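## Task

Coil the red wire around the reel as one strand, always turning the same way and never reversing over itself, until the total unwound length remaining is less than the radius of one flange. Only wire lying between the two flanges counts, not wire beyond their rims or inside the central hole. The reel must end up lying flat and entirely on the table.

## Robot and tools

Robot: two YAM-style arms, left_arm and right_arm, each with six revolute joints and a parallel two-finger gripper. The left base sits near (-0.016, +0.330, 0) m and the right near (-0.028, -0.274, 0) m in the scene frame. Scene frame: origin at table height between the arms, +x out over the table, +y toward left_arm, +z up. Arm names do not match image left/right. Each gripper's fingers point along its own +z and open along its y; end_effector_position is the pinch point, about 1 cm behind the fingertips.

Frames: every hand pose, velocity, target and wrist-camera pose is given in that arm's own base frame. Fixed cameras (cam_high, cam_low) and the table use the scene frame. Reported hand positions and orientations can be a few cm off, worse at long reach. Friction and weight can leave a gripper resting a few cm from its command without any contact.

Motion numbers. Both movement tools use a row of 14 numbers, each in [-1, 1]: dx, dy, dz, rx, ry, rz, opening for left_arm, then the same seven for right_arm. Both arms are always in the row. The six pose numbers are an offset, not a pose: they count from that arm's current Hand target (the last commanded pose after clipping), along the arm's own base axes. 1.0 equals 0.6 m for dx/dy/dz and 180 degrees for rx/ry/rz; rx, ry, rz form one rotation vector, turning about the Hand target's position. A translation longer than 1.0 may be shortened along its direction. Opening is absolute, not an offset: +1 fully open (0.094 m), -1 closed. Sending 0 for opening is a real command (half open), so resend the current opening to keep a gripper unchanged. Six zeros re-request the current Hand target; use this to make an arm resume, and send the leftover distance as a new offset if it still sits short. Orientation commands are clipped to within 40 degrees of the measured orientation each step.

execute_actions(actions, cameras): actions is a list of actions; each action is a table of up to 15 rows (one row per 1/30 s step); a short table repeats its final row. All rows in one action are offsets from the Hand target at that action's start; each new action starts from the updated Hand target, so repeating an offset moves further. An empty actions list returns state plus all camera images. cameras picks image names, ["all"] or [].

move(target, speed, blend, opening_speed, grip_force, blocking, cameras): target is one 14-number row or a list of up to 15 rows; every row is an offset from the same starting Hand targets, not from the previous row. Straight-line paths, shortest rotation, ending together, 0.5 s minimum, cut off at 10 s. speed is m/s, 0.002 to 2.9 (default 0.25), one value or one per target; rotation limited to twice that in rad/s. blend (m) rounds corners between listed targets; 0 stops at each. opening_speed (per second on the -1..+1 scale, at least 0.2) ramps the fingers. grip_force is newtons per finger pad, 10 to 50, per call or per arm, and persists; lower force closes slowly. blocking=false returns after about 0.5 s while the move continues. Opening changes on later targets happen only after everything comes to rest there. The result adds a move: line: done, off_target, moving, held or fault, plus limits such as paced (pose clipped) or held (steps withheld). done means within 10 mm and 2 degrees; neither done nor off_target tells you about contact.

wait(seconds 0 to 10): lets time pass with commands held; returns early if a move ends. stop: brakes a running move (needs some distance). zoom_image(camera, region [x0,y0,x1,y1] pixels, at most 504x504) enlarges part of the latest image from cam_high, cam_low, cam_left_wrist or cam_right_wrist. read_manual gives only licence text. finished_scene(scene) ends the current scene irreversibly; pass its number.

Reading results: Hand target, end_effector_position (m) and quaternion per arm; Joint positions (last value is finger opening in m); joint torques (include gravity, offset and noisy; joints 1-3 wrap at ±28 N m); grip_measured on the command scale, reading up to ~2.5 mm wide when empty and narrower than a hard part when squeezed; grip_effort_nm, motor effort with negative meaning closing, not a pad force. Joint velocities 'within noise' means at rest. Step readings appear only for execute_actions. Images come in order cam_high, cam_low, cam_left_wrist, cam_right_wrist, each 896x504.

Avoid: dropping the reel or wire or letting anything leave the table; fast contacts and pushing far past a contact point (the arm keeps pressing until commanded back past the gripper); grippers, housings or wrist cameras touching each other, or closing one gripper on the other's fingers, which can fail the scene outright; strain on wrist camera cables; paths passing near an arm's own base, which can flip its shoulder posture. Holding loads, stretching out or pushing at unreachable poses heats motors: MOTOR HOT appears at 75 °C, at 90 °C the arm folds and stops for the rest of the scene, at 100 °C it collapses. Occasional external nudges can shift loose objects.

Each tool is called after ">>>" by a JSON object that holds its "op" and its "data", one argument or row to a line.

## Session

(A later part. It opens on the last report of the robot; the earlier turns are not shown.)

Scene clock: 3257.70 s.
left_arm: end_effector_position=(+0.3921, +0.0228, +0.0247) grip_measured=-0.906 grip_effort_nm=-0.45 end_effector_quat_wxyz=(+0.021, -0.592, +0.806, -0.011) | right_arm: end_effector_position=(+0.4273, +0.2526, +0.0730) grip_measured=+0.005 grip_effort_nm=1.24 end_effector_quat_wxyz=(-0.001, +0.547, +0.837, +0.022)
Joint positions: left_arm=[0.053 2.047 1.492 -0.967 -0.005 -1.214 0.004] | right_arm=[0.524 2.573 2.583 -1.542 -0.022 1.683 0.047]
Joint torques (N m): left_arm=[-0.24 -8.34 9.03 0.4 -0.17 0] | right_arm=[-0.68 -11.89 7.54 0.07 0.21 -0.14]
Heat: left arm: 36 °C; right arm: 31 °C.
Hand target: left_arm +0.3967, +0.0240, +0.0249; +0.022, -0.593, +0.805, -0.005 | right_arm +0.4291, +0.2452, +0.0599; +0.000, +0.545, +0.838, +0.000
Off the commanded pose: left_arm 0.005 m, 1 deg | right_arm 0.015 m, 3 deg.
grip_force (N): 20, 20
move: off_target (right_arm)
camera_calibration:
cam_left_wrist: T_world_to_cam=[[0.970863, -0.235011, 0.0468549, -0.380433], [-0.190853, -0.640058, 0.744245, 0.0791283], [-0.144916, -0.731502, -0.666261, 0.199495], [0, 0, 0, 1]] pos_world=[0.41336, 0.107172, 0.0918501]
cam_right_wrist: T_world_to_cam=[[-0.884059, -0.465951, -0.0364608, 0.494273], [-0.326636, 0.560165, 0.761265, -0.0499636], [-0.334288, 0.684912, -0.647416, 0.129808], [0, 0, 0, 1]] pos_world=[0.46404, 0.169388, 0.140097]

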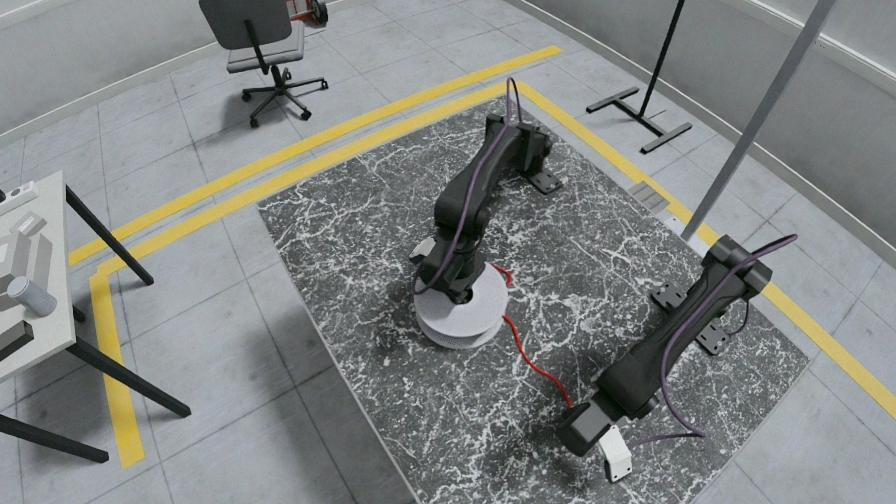

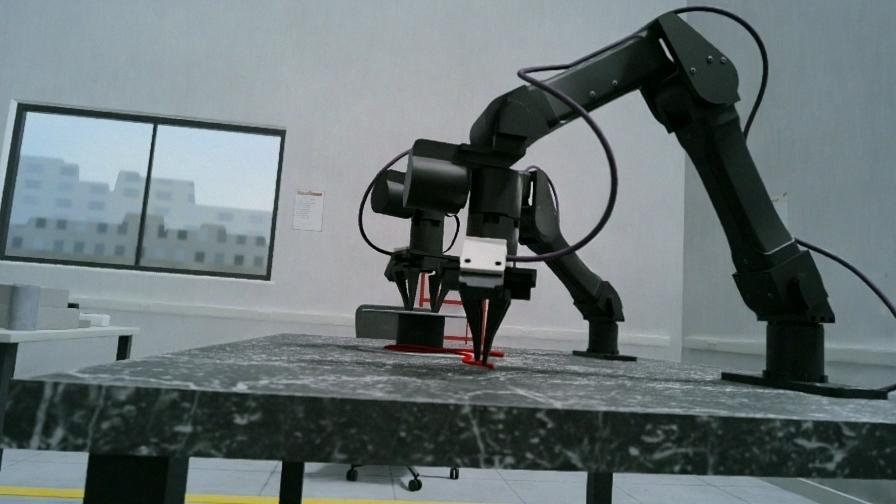

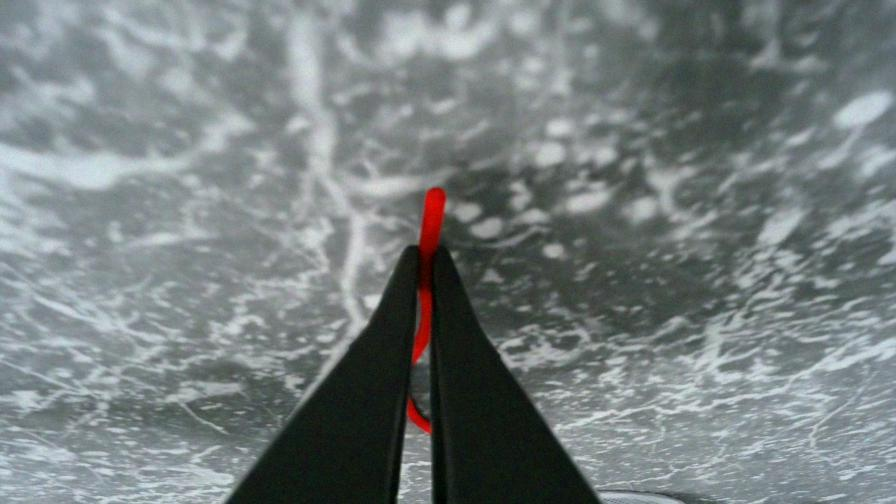

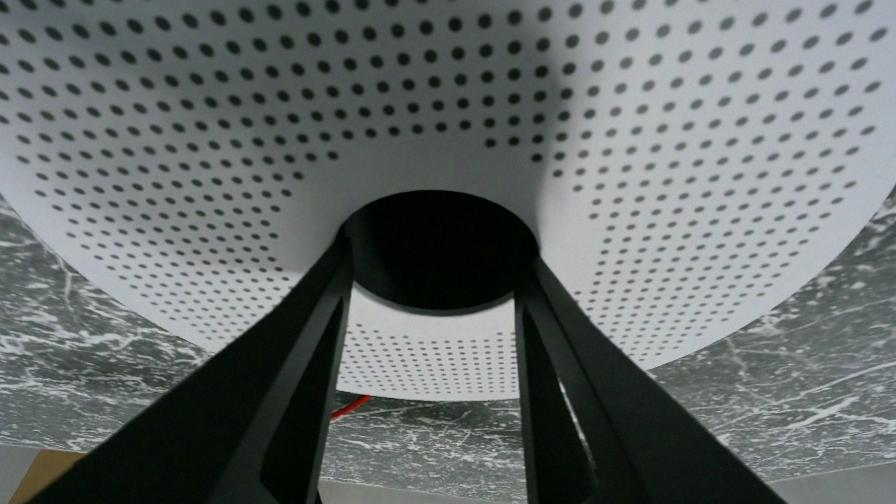

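>>> {"op": "move", "data": {
  "target": [
    [0,0,0,0,0,0,-1,0,0.005,0.01,0,0,0,-1],
    [0,0,0,0,0,0,-1,0,0.005,0.09,0,0,0,-1],
    [0,0,0,0,0,0,-1,-0.26,-0.19,0.11,0,0,0,-1]
  ],
  "speed": [0.1, 0.1, 0.2],
  "blend": [0, 0.02, 0],
  "cameras": ["all"]
}}

Scene clock: 3271.80 s.
left_arm: end_effector_position=(+0.3921, +0.0228, +0.0247) grip_measured=-0.906 grip_effort_nm=-0.45 end_effector_quat_wxyz=(+0.021, -0.592, +0.806, -0.011) | right_arm: end_effector_position=(+0.2739, +0.1356, +0.1256) grip_measured=-0.994 grip_effort_nm=-0.36 end_effector_quat_wxyz=(-0.009, +0.547, +0.837, -0.002)
Joint positions: left_arm=[0.053 2.047 1.492 -0.967 -0.005 -1.214 0.004] | right_arm=[0.449 1.711 1.455 -1.328 -0.013 1.606 0]
Joint velocities: left_arm=[-0.027 -0.012 -0.002 -0.022 -0.198 -0.022 0.001] | right_arm=[within noise]
Joint torques (N m): left_arm=[-0.24 -8.35 8.98 0.41 -0.17 0] | right_arm=[-0.32 -10.14 4.36 0.36 0.12 -0.1]
Heat: left arm: 35 °C; right arm: 31 °C.
Hand target: left_arm +0.3968, +0.0240, +0.0249; +0.022, -0.593, +0.805, -0.005 | right_arm +0.2732, +0.1312, +0.1260; +0.000, +0.545, +0.838, +0.000
Off the commanded pose: left_arm 0.005 m, 1 deg | right_arm 0.005 m, 1 deg.
grip_force (N): 20, 20
move: done
camera_calibration:
cam_left_wrist: T_world_to_cam=[[0.970863, -0.235011, 0.0468549, -0.380433], [-0.190853, -0.640058, 0.744245, 0.0791283], [-0.144916, -0.731502, -0.666261, 0.199495], [0, 0, 0, 1]] pos_world=[0.41336, 0.107172, 0.0918501]
cam_right_wrist: T_world_to_cam=[[-0.884038, -0.467216, 0.0135954, 0.299937], [-0.297264, 0.584436, 0.755029, -0.0851887], [-0.360707, 0.663433, -0.655551, 0.203929], [0, 0, 0, 1]] pos_world=[0.313391, 0.0546297, 0.193928]

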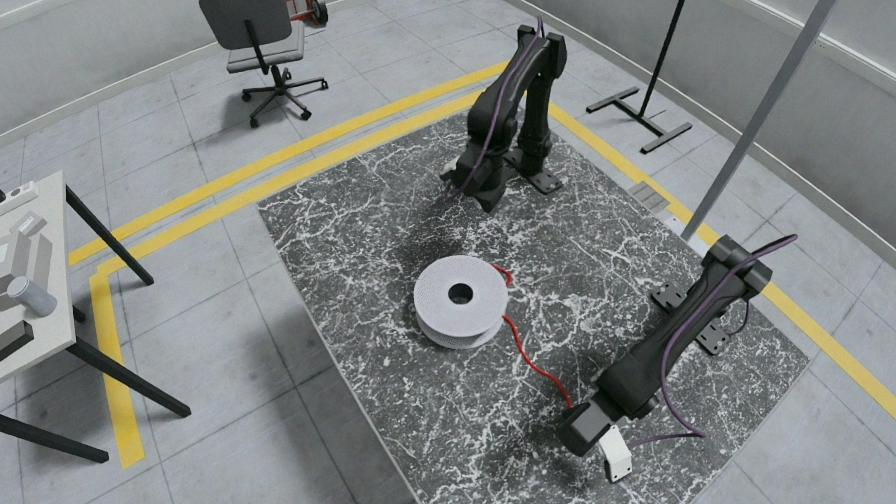

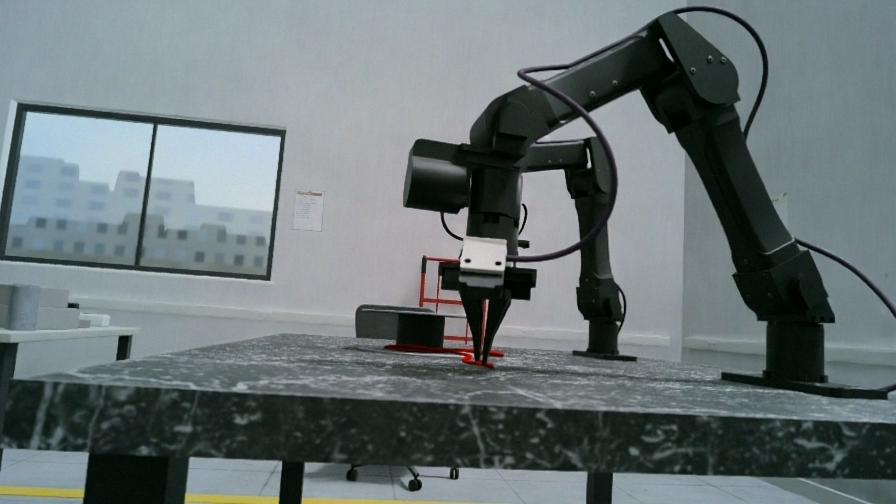

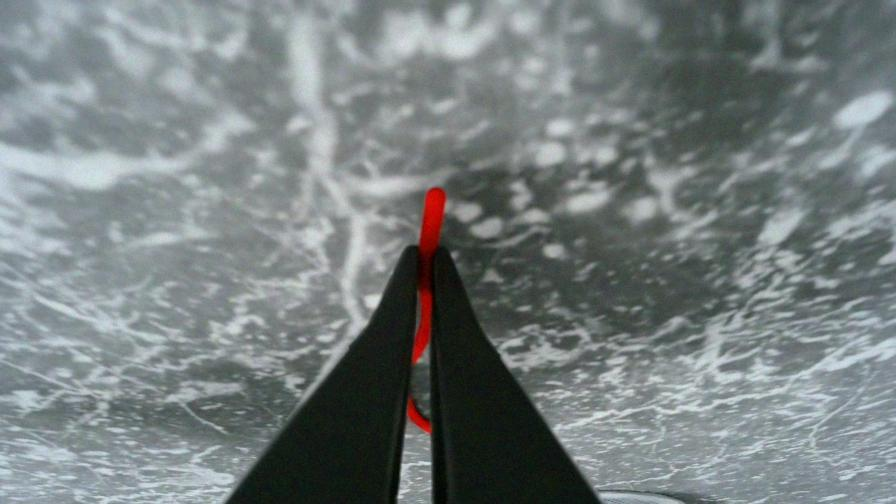

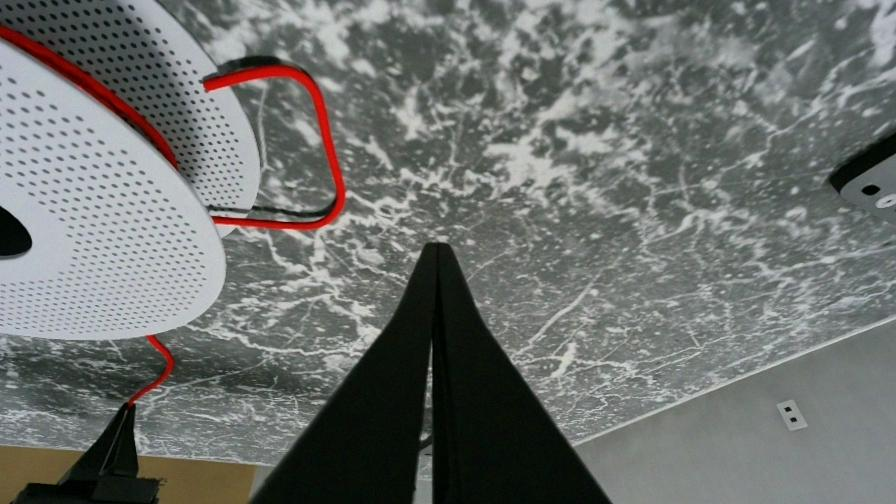

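>>> {"op": "zoom_image", "data": {
  "camera": "cam_low",
  "region": [370, 290, 530, 380]
}}

>>> {"op": "zoom_image", "data": {
  "camera": "cam_right_wrist",
  "region": [180, 30, 380, 250]
}}

Scaled by 3.150 from the camera's 896x504 image, which has a finer 1280x720 frame.

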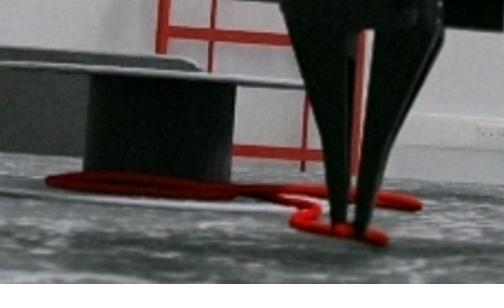

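Scaled by 2.291 from the camera's 896x504 image, which has a finer 1280x720 frame.

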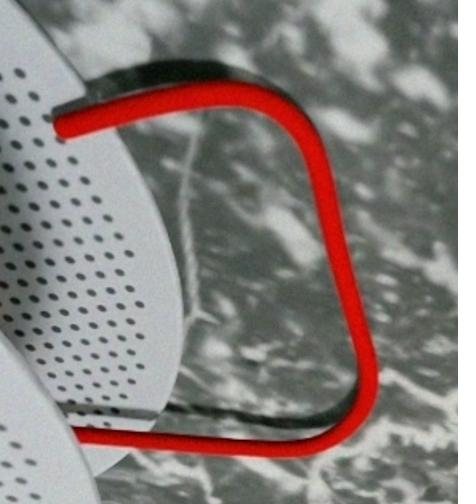

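>>> {"op": "move", "data": {
  "target": [
    [0,0,0,0,0,0,-1,0.0408,0.1107,-0.04,0,0,0.0222,-0.72],
    [0,0,0,0,0,0,-1,0.0408,0.1107,-0.1267,0,0,0.0222,-0.72]
  ],
  "speed": 0.15,
  "blend": [0.02, 0],
  "cameras": ["cam_right_wrist"]
}}

Scene clock: 3382.60 s.
left_arm: end_effector_position=(+0.3921, +0.0228, +0.0247) grip_measured=-0.906 grip_effort_nm=-0.45 end_effector_quat_wxyz=(+0.021, -0.592, +0.806, -0.011) | right_arm: end_effector_position=(+0.2986, +0.1993, +0.0572) grip_measured=-0.722 grip_effort_nm=0.11 end_effector_quat_wxyz=(-0.003, +0.513, +0.859, +0.008)
Joint positions: left_arm=[0.053 2.047 1.492 -0.967 -0.005 -1.214 0.004] | right_arm=[0.58 1.922 1.447 -1.084 -0.012 1.656 0.013]
Joint torques (N m): left_arm=[-0.25 -8.36 9.02 0.41 -0.17 -0.01] | right_arm=[0.17 -9.13 4.94 0.4 0.13 0.17]
Heat: left arm: 35 °C; right arm: 29 °C.
Hand target: left_arm +0.3968, +0.0240, +0.0249; +0.022, -0.593, +0.805, -0.005 | right_arm +0.2976, +0.1975, +0.0498; +0.000, +0.516, +0.857, +0.000
Off the commanded pose: left_arm 0.005 m, 1 deg | right_arm 0.008 m, 1 deg.
grip_force (N): 20, 20
move: done
camera_calibration:
cam_right_wrist: T_world_to_cam=[[-0.843215, -0.537481, -0.0101227, 0.355654], [-0.359558, 0.549886, 0.753885, -0.0378668], [-0.399633, 0.639327, -0.656928, 0.142269], [0, 0, 0, 1]] pos_world=[0.343133, 0.121023, 0.125608]
Images, in order (width x height): cam_right_wrist 896x504.

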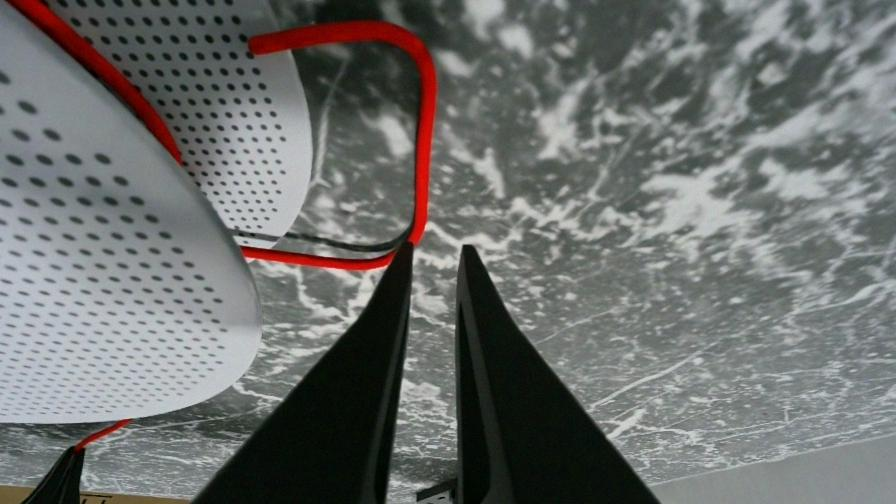

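>>> {"op": "move", "data": {
  "target": [0,0,0,0,0,0,-1,0.0092,-0.0057,-0.058,0,0,0,-0.72],
  "speed": 0.08,
  "cameras": ["cam_right_wrist"]
}}

Scene clock: 3390.23 s.
left_arm: end_effector_position=(+0.3921, +0.0228, +0.0247) grip_measured=-0.906 grip_effort_nm=-0.45 end_effector_quat_wxyz=(+0.021, -0.592, +0.806, -0.011) | right_arm: end_effector_position=(+0.3038, +0.1992, +0.0240) grip_measured=-0.722 grip_effort_nm=0.11 end_effector_quat_wxyz=(-0.002, +0.516, +0.857, +0.010)
Joint positions: left_arm=[0.053 2.047 1.492 -0.967 -0.005 -1.214 0.004] | right_arm=[0.572 1.97 1.377 -0.961 -0.012 1.656 0.013]
Joint torques (N m): left_arm=[-0.25 -8.36 9.02 0.41 -0.18 -0.01] | right_arm=[-0.49 -9.06 4.75 0.42 0.15 -0.07]
Heat: left arm: 35 °C; right arm: 29 °C.
Hand target: left_arm +0.3968, +0.0240, +0.0249; +0.022, -0.593, +0.805, -0.005 | right_arm +0.3031, +0.1942, +0.0150; +0.000, +0.515, +0.857, +0.000
Off the commanded pose: left_arm 0.005 m, 1 deg | right_arm 0.010 m, 1 deg.
grip_force (N): 20, 20
move: done
camera_calibration:
cam_right_wrist: T_world_to_cam=[[-0.847469, -0.530642, -0.0146609, 0.359695], [-0.357996, 0.550914, 0.753879, -0.0115539], [-0.391963, 0.644138, -0.65685, 0.119236], [0, 0, 0, 1]] pos_world=[0.34743, 0.12043, 0.092304]
Images, in order (width x height): cam_right_wrist 896x504.

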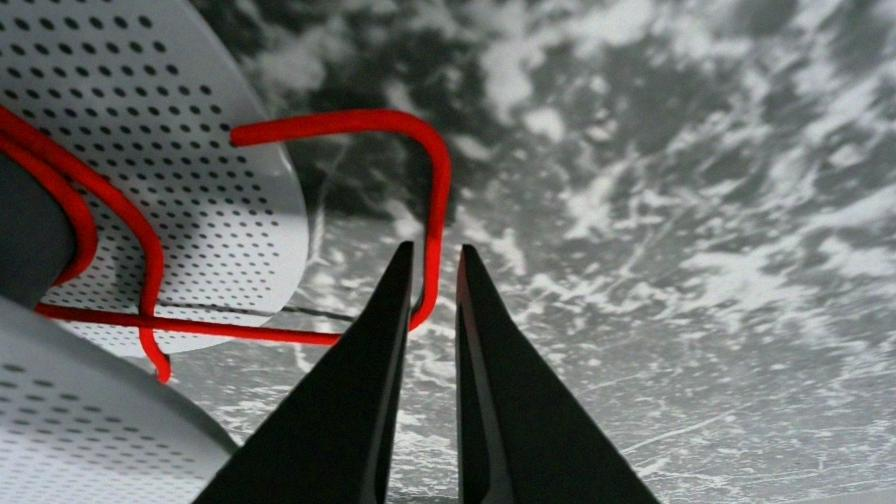

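>>> {"op": "zoom_image", "data": {
  "camera": "cam_right_wrist",
  "region": [0, 90, 260, 400]
}}

Scaled by 1.626 from the camera's 896x504 image, which has a finer 1280x720 frame.

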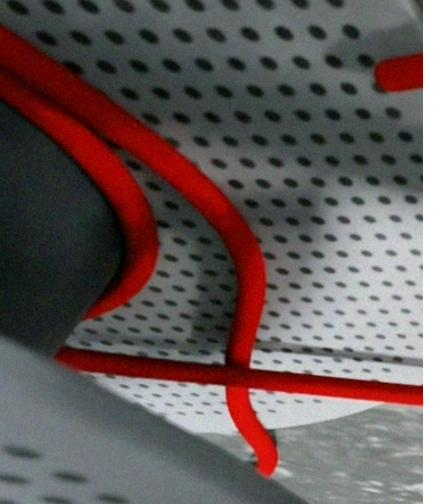

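>>> {"op": "move", "data": {
  "target": [
    [0,0,0,0,0,0,-1,0,0,-0.0133,0,0,0,-0.72],
    [0,0,0,0,0,0,-1,0,0,-0.0133,0,0,0,-1]
  ],
  "speed": 0.05,
  "cameras": ["cam_right_wrist"]
}}

Scene clock: 3401.20 s.
left_arm: end_effector_position=(+0.3921, +0.0228, +0.0247) grip_measured=-0.906 grip_effort_nm=-0.45 end_effector_quat_wxyz=(+0.021, -0.592, +0.806, -0.011) | right_arm: end_effector_position=(+0.3049, +0.1999, +0.0176) grip_measured=-0.994 grip_effort_nm=-0.36 end_effector_quat_wxyz=(+0.000, +0.516, +0.857, +0.012)
Joint positions: left_arm=[0.053 2.047 1.492 -0.967 -0.005 -1.214 0.004] | right_arm=[0.572 1.979 1.362 -0.932 -0.012 1.656 0]
Joint velocities: left_arm=[within noise] | right_arm=[-0.017 -0.002 0.007 -0.051 -0.066 -0.051 -0.004]
Joint torques (N m): left_arm=[-0.24 -8.32 9.02 0.4 -0.17 -0.01] | right_arm=[-0.38 -8.79 4.45 0.41 0.12 -0.05]
Heat: left arm: 35 °C; right arm: 29 °C.
Hand target: left_arm +0.3968, +0.0240, +0.0249; +0.022, -0.593, +0.805, -0.005 | right_arm +0.3031, +0.1942, +0.0071; +0.000, +0.515, +0.857, +0.000
Off the commanded pose: left_arm 0.005 m, 1 deg | right_arm 0.012 m, 1 deg.
grip_force (N): 20, 20
move: off_target (right_arm); target 2's new opening was sent with right_arm's hand 0.012 m and 1 deg from that target
camera_calibration:
cam_right_wrist: T_world_to_cam=[[-0.847356, -0.530632, -0.0204108, 0.36099], [-0.361675, 0.548556, 0.753842, -0.00514487], [-0.388816, 0.646155, -0.656739, 0.113672], [0, 0, 0, 1]] pos_world=[0.348224, 0.120925, 0.0858994]
Images, in order (width x height): cam_right_wrist 896x504.

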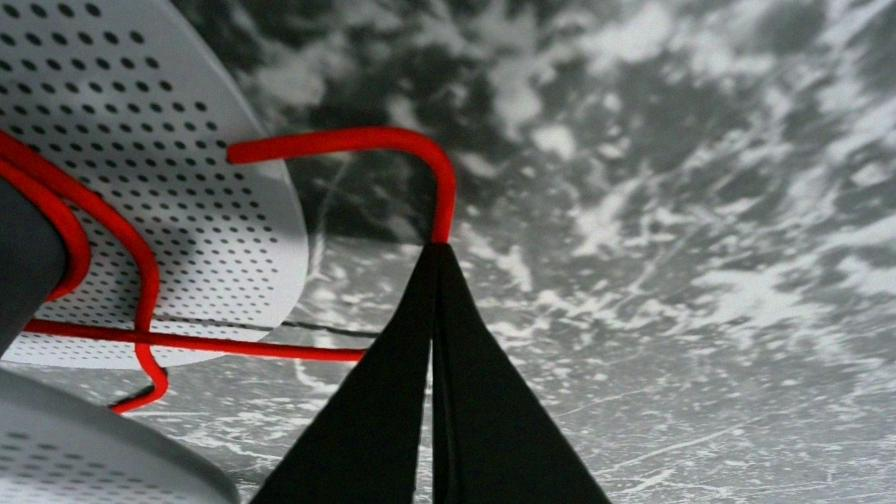

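>>> {"op": "move", "data": {
  "target": [
    [0,0,0,0,0,0,-1,0,0,0.04,0,0,0,-1],
    [0,0,0,0,0,0,-1,0,0,0.04,0,0,0,-0.72]
  ],
  "speed": 0.08,
  "cameras": ["cam_right_wrist"]
}}

Scene clock: 3407.63 s.
left_arm: end_effector_position=(+0.3921, +0.0228, +0.0247) grip_measured=-0.906 grip_effort_nm=-0.45 end_effector_quat_wxyz=(+0.021, -0.592, +0.806, -0.011) | right_arm: end_effector_position=(+0.2944, +0.1932, +0.0176) grip_measured=-0.722 grip_effort_nm=0.11 end_effector_quat_wxyz=(-0.011, +0.516, +0.856, -0.010)
Joint positions: left_arm=[0.053 2.047 1.492 -0.967 -0.005 -1.214 0.004] | right_arm=[0.572 1.979 1.362 -0.981 -0.012 1.656 0.013]
Joint torques (N m): left_arm=[-0.24 -8.36 9.01 0.41 -0.17 -0.01] | right_arm=[-0.5 -11.93 8.25 -0.11 0.15 -0.06]
Heat: left arm: 35 °C; right arm: 29 °C.
Hand target: left_arm +0.3968, +0.0240, +0.0249; +0.022, -0.593, +0.805, -0.005 | right_arm +0.3031, +0.1942, +0.0311; +0.000, +0.515, +0.857, +0.000
Off the commanded pose: left_arm 0.005 m, 1 deg | right_arm 0.016 m, 2 deg.
grip_force (N): 20, 20
move: off_target (right_arm); target 2's new opening was sent with right_arm's hand 0.016 m and 2 deg from that target
camera_calibration:
cam_right_wrist: T_world_to_cam=[[-0.84721, -0.530457, 0.0291768, 0.347541], [-0.330204, 0.568811, 0.753272, -0.0183849], [-0.416175, 0.628545, -0.657061, 0.125452], [0, 0, 0, 1]] pos_world=[0.340579, 0.115961, 0.0861381]
Images, in order (width x height): cam_right_wrist 896x504.

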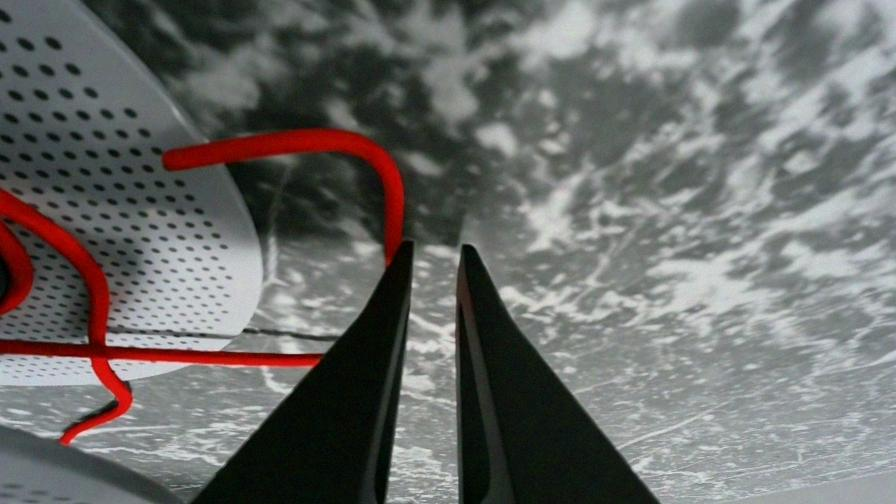

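>>> {"op": "move", "data": {
  "target": [0,0,0,0,0,0,-1,0.001,0.001,0.045,0,0,0,-0.72],
  "speed": 0.08,
  "cameras": ["cam_right_wrist"]
}}

Scene clock: 3413.03 s.
left_arm: end_effector_position=(+0.3921, +0.0228, +0.0247) grip_measured=-0.906 grip_effort_nm=-0.45 end_effector_quat_wxyz=(+0.021, -0.592, +0.806, -0.011) | right_arm: end_effector_position=(+0.2968, +0.1947, +0.0403) grip_measured=-0.722 grip_effort_nm=0.11 end_effector_quat_wxyz=(-0.013, +0.516, +0.856, -0.014)
Joint positions: left_arm=[0.053 2.047 1.492 -0.967 -0.005 -1.214 0.004] | right_arm=[0.572 1.969 1.443 -1.081 -0.012 1.656 0.013]
Joint torques (N m): left_arm=[-0.25 -8.39 9.01 0.39 -0.17 -0.02] | right_arm=[-0.38 -13.59 8.12 -0.09 0.13 -0.04]
Heat: left arm: 35 °C; right arm: 29 °C.
Hand target: left_arm +0.3968, +0.0240, +0.0249; +0.022, -0.593, +0.805, -0.005 | right_arm +0.3037, +0.1948, +0.0581; +0.000, +0.515, +0.857, +0.000
Off the commanded pose: left_arm 0.005 m, 1 deg | right_arm 0.019 m, 2 deg.
grip_force (N): 20, 20
move: off_target (right_arm)
camera_calibration:
cam_right_wrist: T_world_to_cam=[[-0.846941, -0.530306, 0.0382998, 0.349252], [-0.324434, 0.572527, 0.752964, -0.037999], [-0.421229, 0.62529, -0.656946, 0.142491], [0, 0, 0, 1]] pos_world=[0.343489, 0.117868, 0.108845]
Images, in order (width x height): cam_right_wrist 896x504.

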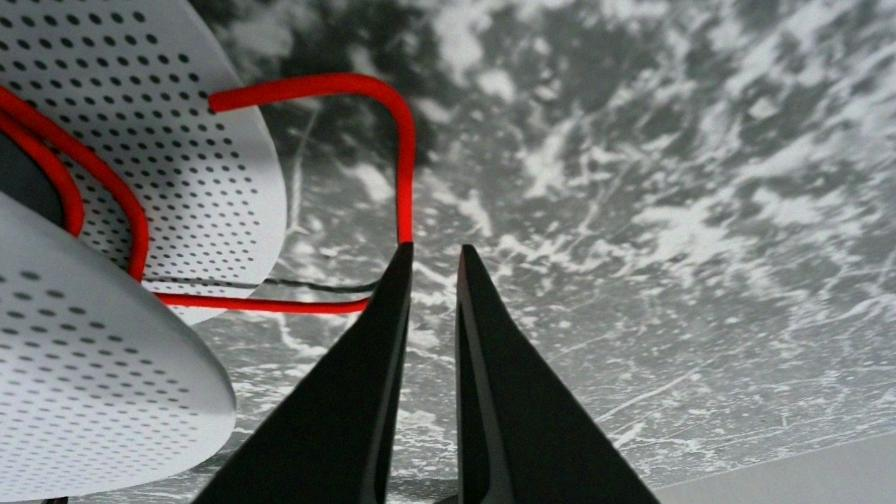

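>>> {"op": "move", "data": {
  "target": [0,0,0,0,0,0,-1,-0.0015,-0.0017,-0.1018,0,0,0,-0.72],
  "speed": 0.08,
  "cameras": ["cam_right_wrist"]
}}

Scene clock: 3421.60 s.
left_arm: end_effector_position=(+0.3921, +0.0228, +0.0247) grip_measured=-0.906 grip_effort_nm=-0.45 end_effector_quat_wxyz=(+0.021, -0.592, +0.806, -0.011) | right_arm: end_effector_position=(+0.3055, +0.2000, +0.0103) grip_measured=-0.722 grip_effort_nm=0.10 end_effector_quat_wxyz=(+0.001, +0.516, +0.856, +0.014)
Joint positions: left_arm=[0.053 2.047 1.492 -0.967 -0.005 -1.214 0.004] | right_arm=[0.571 1.988 1.343 -0.9 -0.011 1.656 0.013]
Joint torques (N m): left_arm=[-0.23 -8.31 9.03 0.4 -0.17 0] | right_arm=[-0.55 -8.29 3.93 0.51 0.11 -0.08]
Heat: left arm: 35 °C; right arm: 30 °C.
Hand target: left_arm +0.3967, +0.0240, +0.0249; +0.022, -0.593, +0.805, -0.005 | right_arm +0.3029, +0.1937, -0.0029; +0.000, +0.516, +0.857, +0.000
Off the commanded pose: left_arm 0.005 m, 1 deg | right_arm 0.015 m, 2 deg.
grip_force (N): 20, 20
move: off_target (right_arm)
camera_calibration:
cam_right_wrist: T_world_to_cam=[[-0.8475, -0.530226, -0.0245819, 0.361421], [-0.364247, 0.547269, 0.753539, 0.00146939], [-0.386093, 0.647578, -0.656943, 0.107952], [0, 0, 0, 1]] pos_world=[0.348519, 0.120924, 0.0786956]
Images, in order (width x height): cam_right_wrist 896x504.

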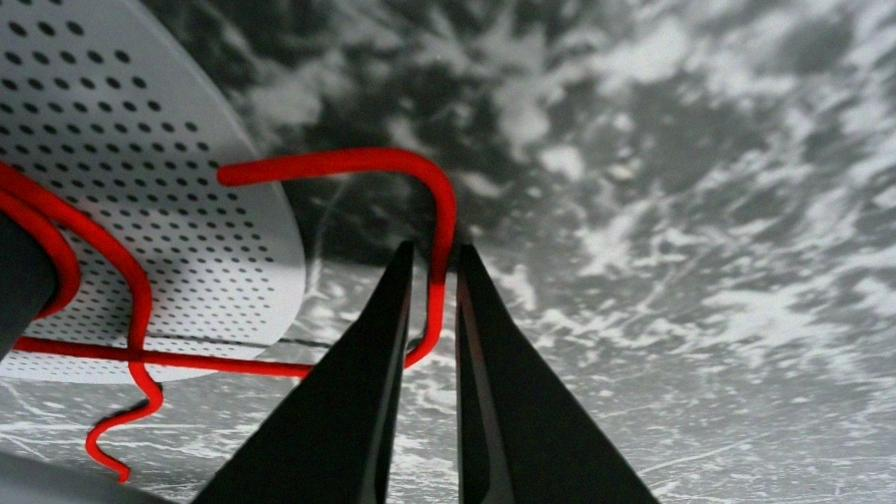

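>>> {"op": "move", "data": {
  "target": [0,0,0,0,0,0,-1,0,0,0,0,0,0,-1],
  "opening_speed": 0.5,
  "cameras": ["cam_right_wrist"]
}}

Scene clock: 3424.93 s.
left_arm: end_effector_position=(+0.3921, +0.0228, +0.0247) grip_measured=-0.906 grip_effort_nm=-0.45 end_effector_quat_wxyz=(+0.021, -0.592, +0.806, -0.011) | right_arm: end_effector_position=(+0.3059, +0.2003, +0.0104) grip_measured=-0.917 grip_effort_nm=-0.47 end_effector_quat_wxyz=(+0.001, +0.516, +0.856, +0.015)
Joint positions: left_arm=[0.053 2.047 1.492 -0.967 -0.005 -1.214 0.004] | right_arm=[0.571 1.988 1.343 -0.898 -0.011 1.656 0.004]
Joint torques (N m): left_arm=[-0.25 -8.36 9.01 0.4 -0.17 -0.01] | right_arm=[-0.54 -8.46 4.03 0.48 0.16 -0.06]
Heat: left arm: 35 °C; right arm: 30 °C.
Hand target: left_arm +0.3967, +0.0240, +0.0249; +0.022, -0.593, +0.805, -0.005 | right_arm +0.3029, +0.1937, -0.0029; +0.000, +0.516, +0.857, +0.000
Off the commanded pose: left_arm 0.005 m, 1 deg | right_arm 0.015 m, 2 deg.
grip_force (N): 20, 20
move: off_target (right_arm)
camera_calibration:
cam_right_wrist: T_world_to_cam=[[-0.847488, -0.530152, -0.0265234, 0.361866], [-0.365463, 0.546524, 0.75349, 0.00204315], [-0.384969, 0.648267, -0.656924, 0.107525], [0, 0, 0, 1]] pos_world=[0.348817, 0.121022, 0.078694]
Images, in order (width x height): cam_right_wrist 896x504.

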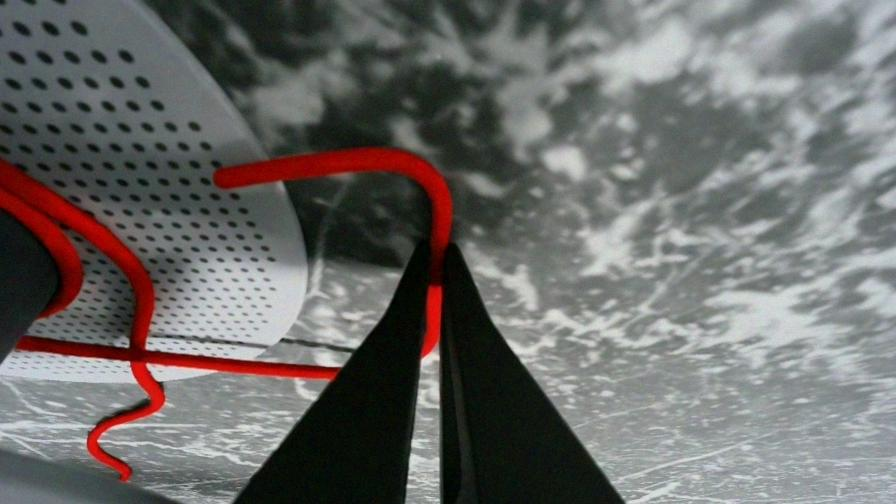

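>>> {"op": "move", "data": {
  "target": [0,0,0,0,0,0,-1,0,0.003,0.055,0,0,0,-1],
  "speed": 0.06,
  "cameras": ["cam_right_wrist"]
}}

Scene clock: 3470.63 s.
left_arm: end_effector_position=(+0.3921, +0.0228, +0.0247) grip_measured=-0.906 grip_effort_nm=-0.45 end_effector_quat_wxyz=(+0.021, -0.592, +0.806, -0.011) | right_arm: end_effector_position=(+0.2969, +0.1945, +0.0159) grip_measured=-0.918 grip_effort_nm=-0.49 end_effector_quat_wxyz=(-0.010, +0.516, +0.856, -0.008)
Joint positions: left_arm=[0.053 2.047 1.492 -0.967 -0.005 -1.214 0.004] | right_arm=[0.571 1.988 1.367 -0.974 -0.011 1.656 0.004]
Joint torques (N m): left_arm=[-0.23 -8.35 9.01 0.39 -0.16 -0.01] | right_arm=[-0.1 -12.52 7.82 -0.15 0.1 -0.02]
Heat: left arm: 34 °C; right arm: 29 °C.
Hand target: left_arm +0.3967, +0.0240, +0.0249; +0.022, -0.593, +0.805, -0.005 | right_arm +0.3029, +0.1956, +0.0301; +0.000, +0.516, +0.857, +0.000
Off the commanded pose: left_arm 0.005 m, 1 deg | right_arm 0.015 m, 1 deg.
grip_force (N): 20, 20
move: off_target (right_arm)
camera_calibration:
cam_right_wrist: T_world_to_cam=[[-0.847483, -0.530216, 0.0253763, 0.35047], [-0.332585, 0.567639, 0.753109, -0.0161664], [-0.413715, 0.629807, -0.657406, 0.123597], [0, 0, 0, 1]] pos_world=[0.342774, 0.117159, 0.0845348]
Images, in order (width x height): cam_right_wrist 896x504.

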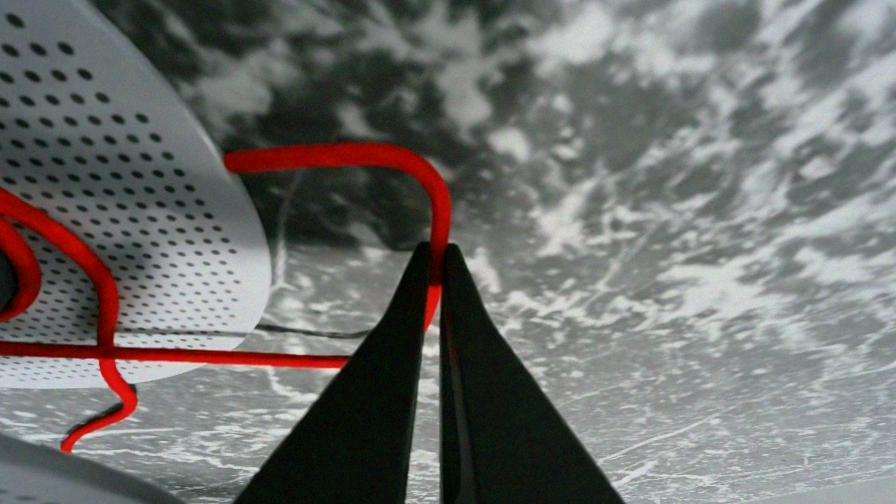

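>>> {"op": "move", "data": {
  "target": [
    [0,0,0,0,0,0,-1,0.0092,-0.0025,0.0083,0.0323,-0.0583,0.0111,-1],
    [0,0,0,0,0,0,-1,0.0467,-0.0312,0.0083,0.0703,-0.1004,0.0768,-1]
  ],
  "speed": 0.06,
  "blend": [0.01, 0],
  "cameras": ["cam_right_wrist", "cam_high"]
}}

Scene clock: 3505.63 s.
left_arm: end_effector_position=(+0.3921, +0.0228, +0.0247) grip_measured=-0.906 grip_effort_nm=-0.45 end_effector_quat_wxyz=(+0.021, -0.592, +0.806, -0.011) | right_arm: end_effector_position=(+0.3287, +0.1770, +0.0275) grip_measured=-0.918 grip_effort_nm=-0.49 end_effector_quat_wxyz=(+0.066, +0.406, +0.897, +0.160)
Joint positions: left_arm=[0.053 2.047 1.492 -0.967 -0.005 -1.214 0.004] | right_arm=[0.44 1.75 1.038 -0.527 -0.106 1.308 0.004]
Joint torques (N m): left_arm=[-0.24 -8.32 9.01 0.4 -0.17 -0.02] | right_arm=[-0.44 -11.62 4.63 1.23 -0.09 -0.12]
Heat: left arm: 34 °C; right arm: 31 °C.
Hand target: left_arm +0.3967, +0.0240, +0.0249; +0.022, -0.593, +0.805, -0.005 | right_arm +0.3309, +0.1768, +0.0350; +0.077, +0.400, +0.897, +0.174
Off the commanded pose: left_arm 0.005 m, 1 deg | right_arm 0.008 m, 2 deg.
grip_force (N): 20, 20
move: done
camera_calibration:
cam_right_wrist: T_world_to_cam=[[-0.658089, -0.672428, -0.33876, 0.340779], [-0.657713, 0.29438, 0.693364, 0.152483], [-0.366513, 0.679103, -0.635993, 0.130551], [0, 0, 0, 1]] pos_world=[0.372402, 0.0956038, 0.0927459]
Images, in order (width x height): cam_high 896x504, cam_right_wrist 896x504.

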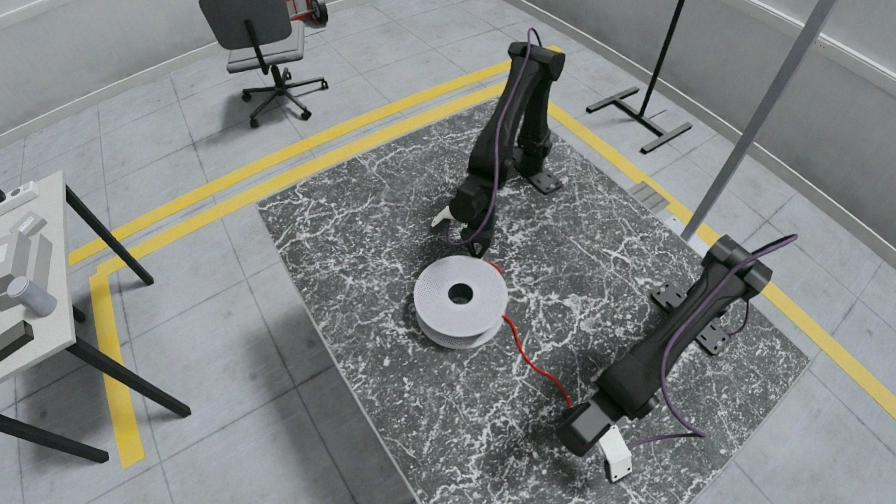

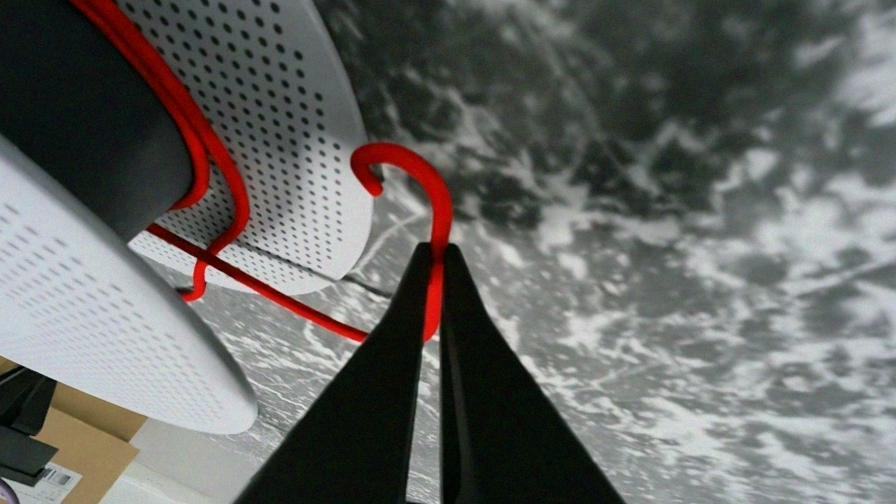

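>>> {"op": "zoom_image", "data": {
  "camera": "cam_right_wrist",
  "region": [300, 110, 500, 300]
}}

Scaled by 2.520 from the camera's 896x504 image, which has a finer 1280x720 frame.

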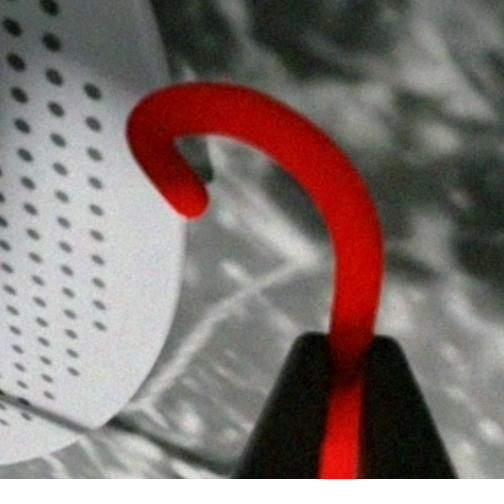

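>>> {"op": "move", "data": {
  "target": [0,0,0,0,0,0,-1,-0.01,-0.012,0.04,0,0,0,-1],
  "speed": 0.06,
  "cameras": ["cam_right_wrist", "cam_low"]
}}

>>> {"op": "zoom_image", "data": {
  "camera": "cam_right_wrist",
  "region": [250, 60, 500, 330]
}}

>>> {"op": "zoom_image", "data": {
  "camera": "cam_low",
  "region": [370, 290, 530, 380]
}}

Scene clock: 3538.60 s.
left_arm: end_effector_position=(+0.3921, +0.0228, +0.0247) grip_measured=-0.906 grip_effort_nm=-0.45 end_effector_quat_wxyz=(+0.021, -0.592, +0.806, -0.011) | right_arm: end_effector_position=(+0.3246, +0.1716, +0.0489) grip_measured=-0.918 grip_effort_nm=-0.49 end_effector_quat_wxyz=(+0.072, +0.404, +0.896, +0.169)
Joint positions: left_arm=[0.053 2.047 1.492 -0.967 -0.005 -1.214 0.004] | right_arm=[0.428 1.677 1.038 -0.578 -0.114 1.295 0.004]
Joint torques (N m): left_arm=[-0.24 -8.35 9.05 0.4 -0.16 -0.02] | right_arm=[-0.51 -10.82 6.64 0.8 -0.06 -0.12]
Heat: left arm: 34 °C; right arm: 29 °C.
Hand target: left_arm +0.3967, +0.0240, +0.0249; +0.022, -0.593, +0.805, -0.005 | right_arm +0.3249, +0.1696, +0.0591; +0.077, +0.400, +0.897, +0.174
Off the commanded pose: left_arm 0.005 m, 1 deg | right_arm 0.010 m, 1 deg.
grip_force (N): 20, 20
move: done
camera_calibration:
cam_right_wrist: T_world_to_cam=[[-0.64981, -0.669553, -0.359786, 0.339567], [-0.671703, 0.284294, 0.6841, 0.143336], [-0.355756, 0.686204, -0.634477, 0.141532], [0, 0, 0, 1]] pos_world=[0.367284, 0.0894888, 0.113914]
Images, in order (width x height): cam_low 896x504, cam_right_wrist 896x504.

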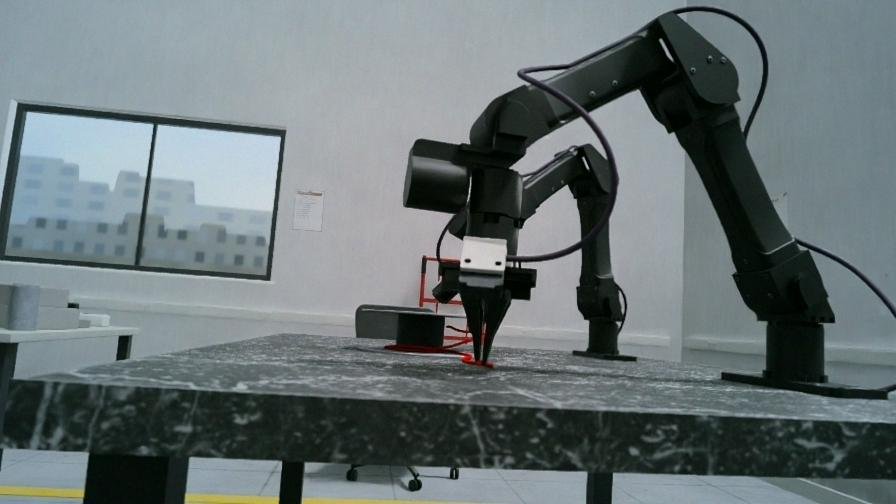

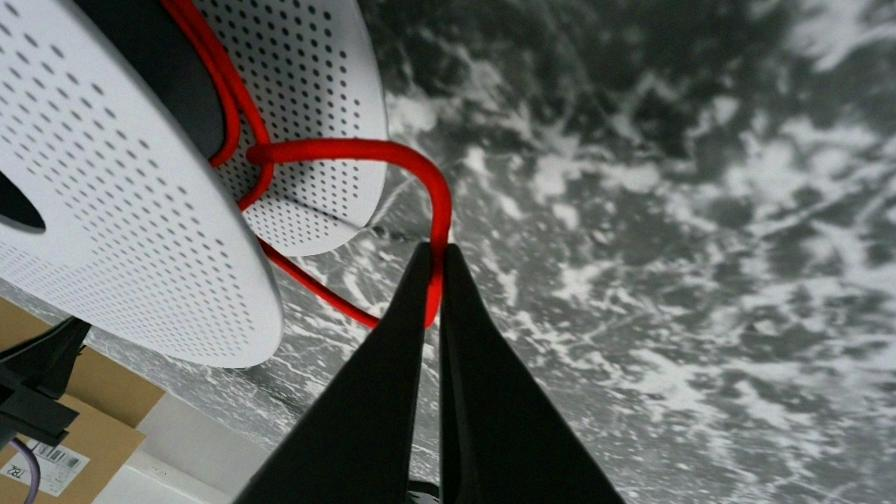

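Scaled by 1.867 from the camera's 896x504 image, which has a finer 1280x720 frame.

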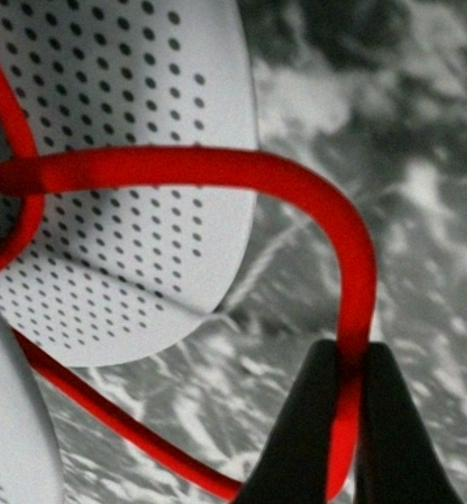

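Scaled by 3.150 from the camera's 896x504 image, which has a finer 1280x720 frame.

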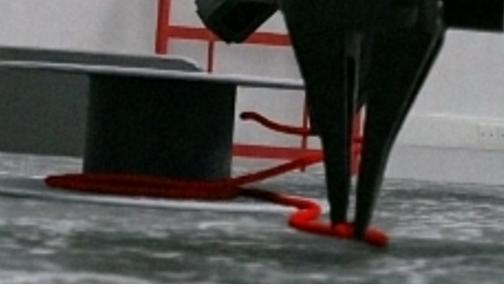

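>>> {"op": "move", "data": {
  "target": [0,0,0,0,0,0,-1,0.0513,-0.0077,-0.0368,0.0331,-0.0298,0.0665,-1],
  "speed": 0.06,
  "cameras": ["cam_right_wrist", "cam_low"]
}}

>>> {"op": "zoom_image", "data": {
  "camera": "cam_low",
  "region": [370, 290, 530, 380]
}}

Scene clock: 3560.33 s.
left_arm: end_effector_position=(+0.3921, +0.0228, +0.0247) grip_measured=-0.906 grip_effort_nm=-0.45 end_effector_quat_wxyz=(+0.021, -0.592, +0.806, -0.011) | right_arm: end_effector_position=(+0.3575, +0.1663, +0.0456) grip_measured=-0.918 grip_effort_nm=-0.49 end_effector_quat_wxyz=(+0.084, +0.303, +0.917, +0.247)
Joint positions: left_arm=[0.053 2.047 1.492 -0.967 -0.005 -1.214 0.004] | right_arm=[0.297 1.732 1.022 -0.42 -0.3 1.004 0.004]
Joint torques (N m): left_arm=[-0.28 -8.38 9.02 0.4 -0.16 -0.02] | right_arm=[-0.47 -7.02 4.85 1.39 -0.2 -0.2]
Heat: left arm: 34 °C; right arm: 29 °C.
Hand target: left_arm +0.3967, +0.0240, +0.0249; +0.022, -0.593, +0.805, -0.005 | right_arm +0.3556, +0.1650, +0.0369; +0.080, +0.299, +0.919, +0.246
Off the commanded pose: left_arm 0.005 m, 1 deg | right_arm 0.009 m, 1 deg.
grip_force (N): 20, 20
move: done
camera_calibration:
cam_right_wrist: T_world_to_cam=[[-0.455282, -0.736414, -0.500413, 0.304132], [-0.783142, 0.063845, 0.618557, 0.248679], [-0.423565, 0.673512, -0.605784, 0.179805], [0, 0, 0, 1]] pos_world=[0.409376, 0.0869888, 0.107293]
Images, in order (width x height): cam_low 896x504, cam_right_wrist 896x504.

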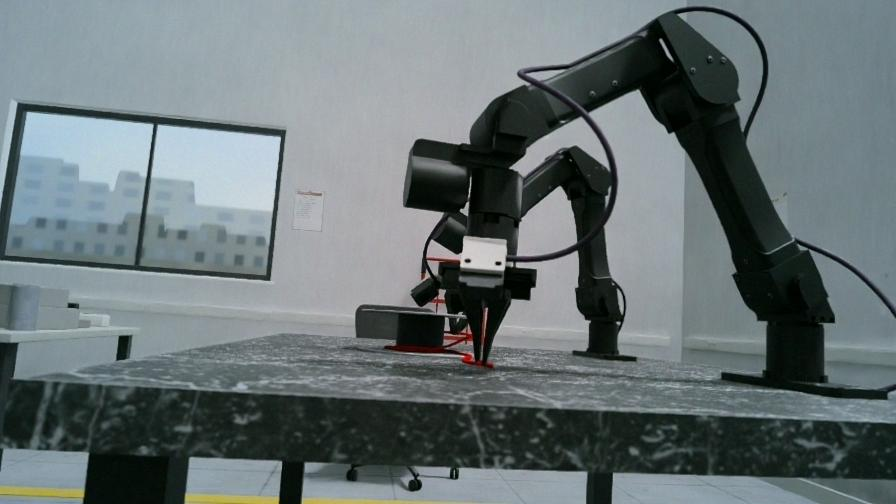

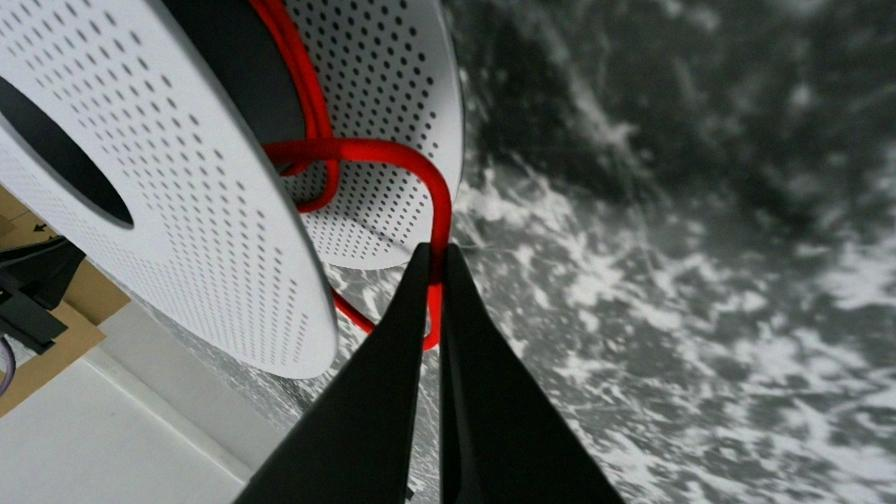

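Scaled by 3.150 from the camera's 896x504 image, which has a finer 1280x720 frame.

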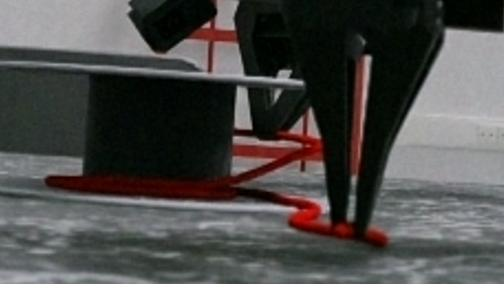

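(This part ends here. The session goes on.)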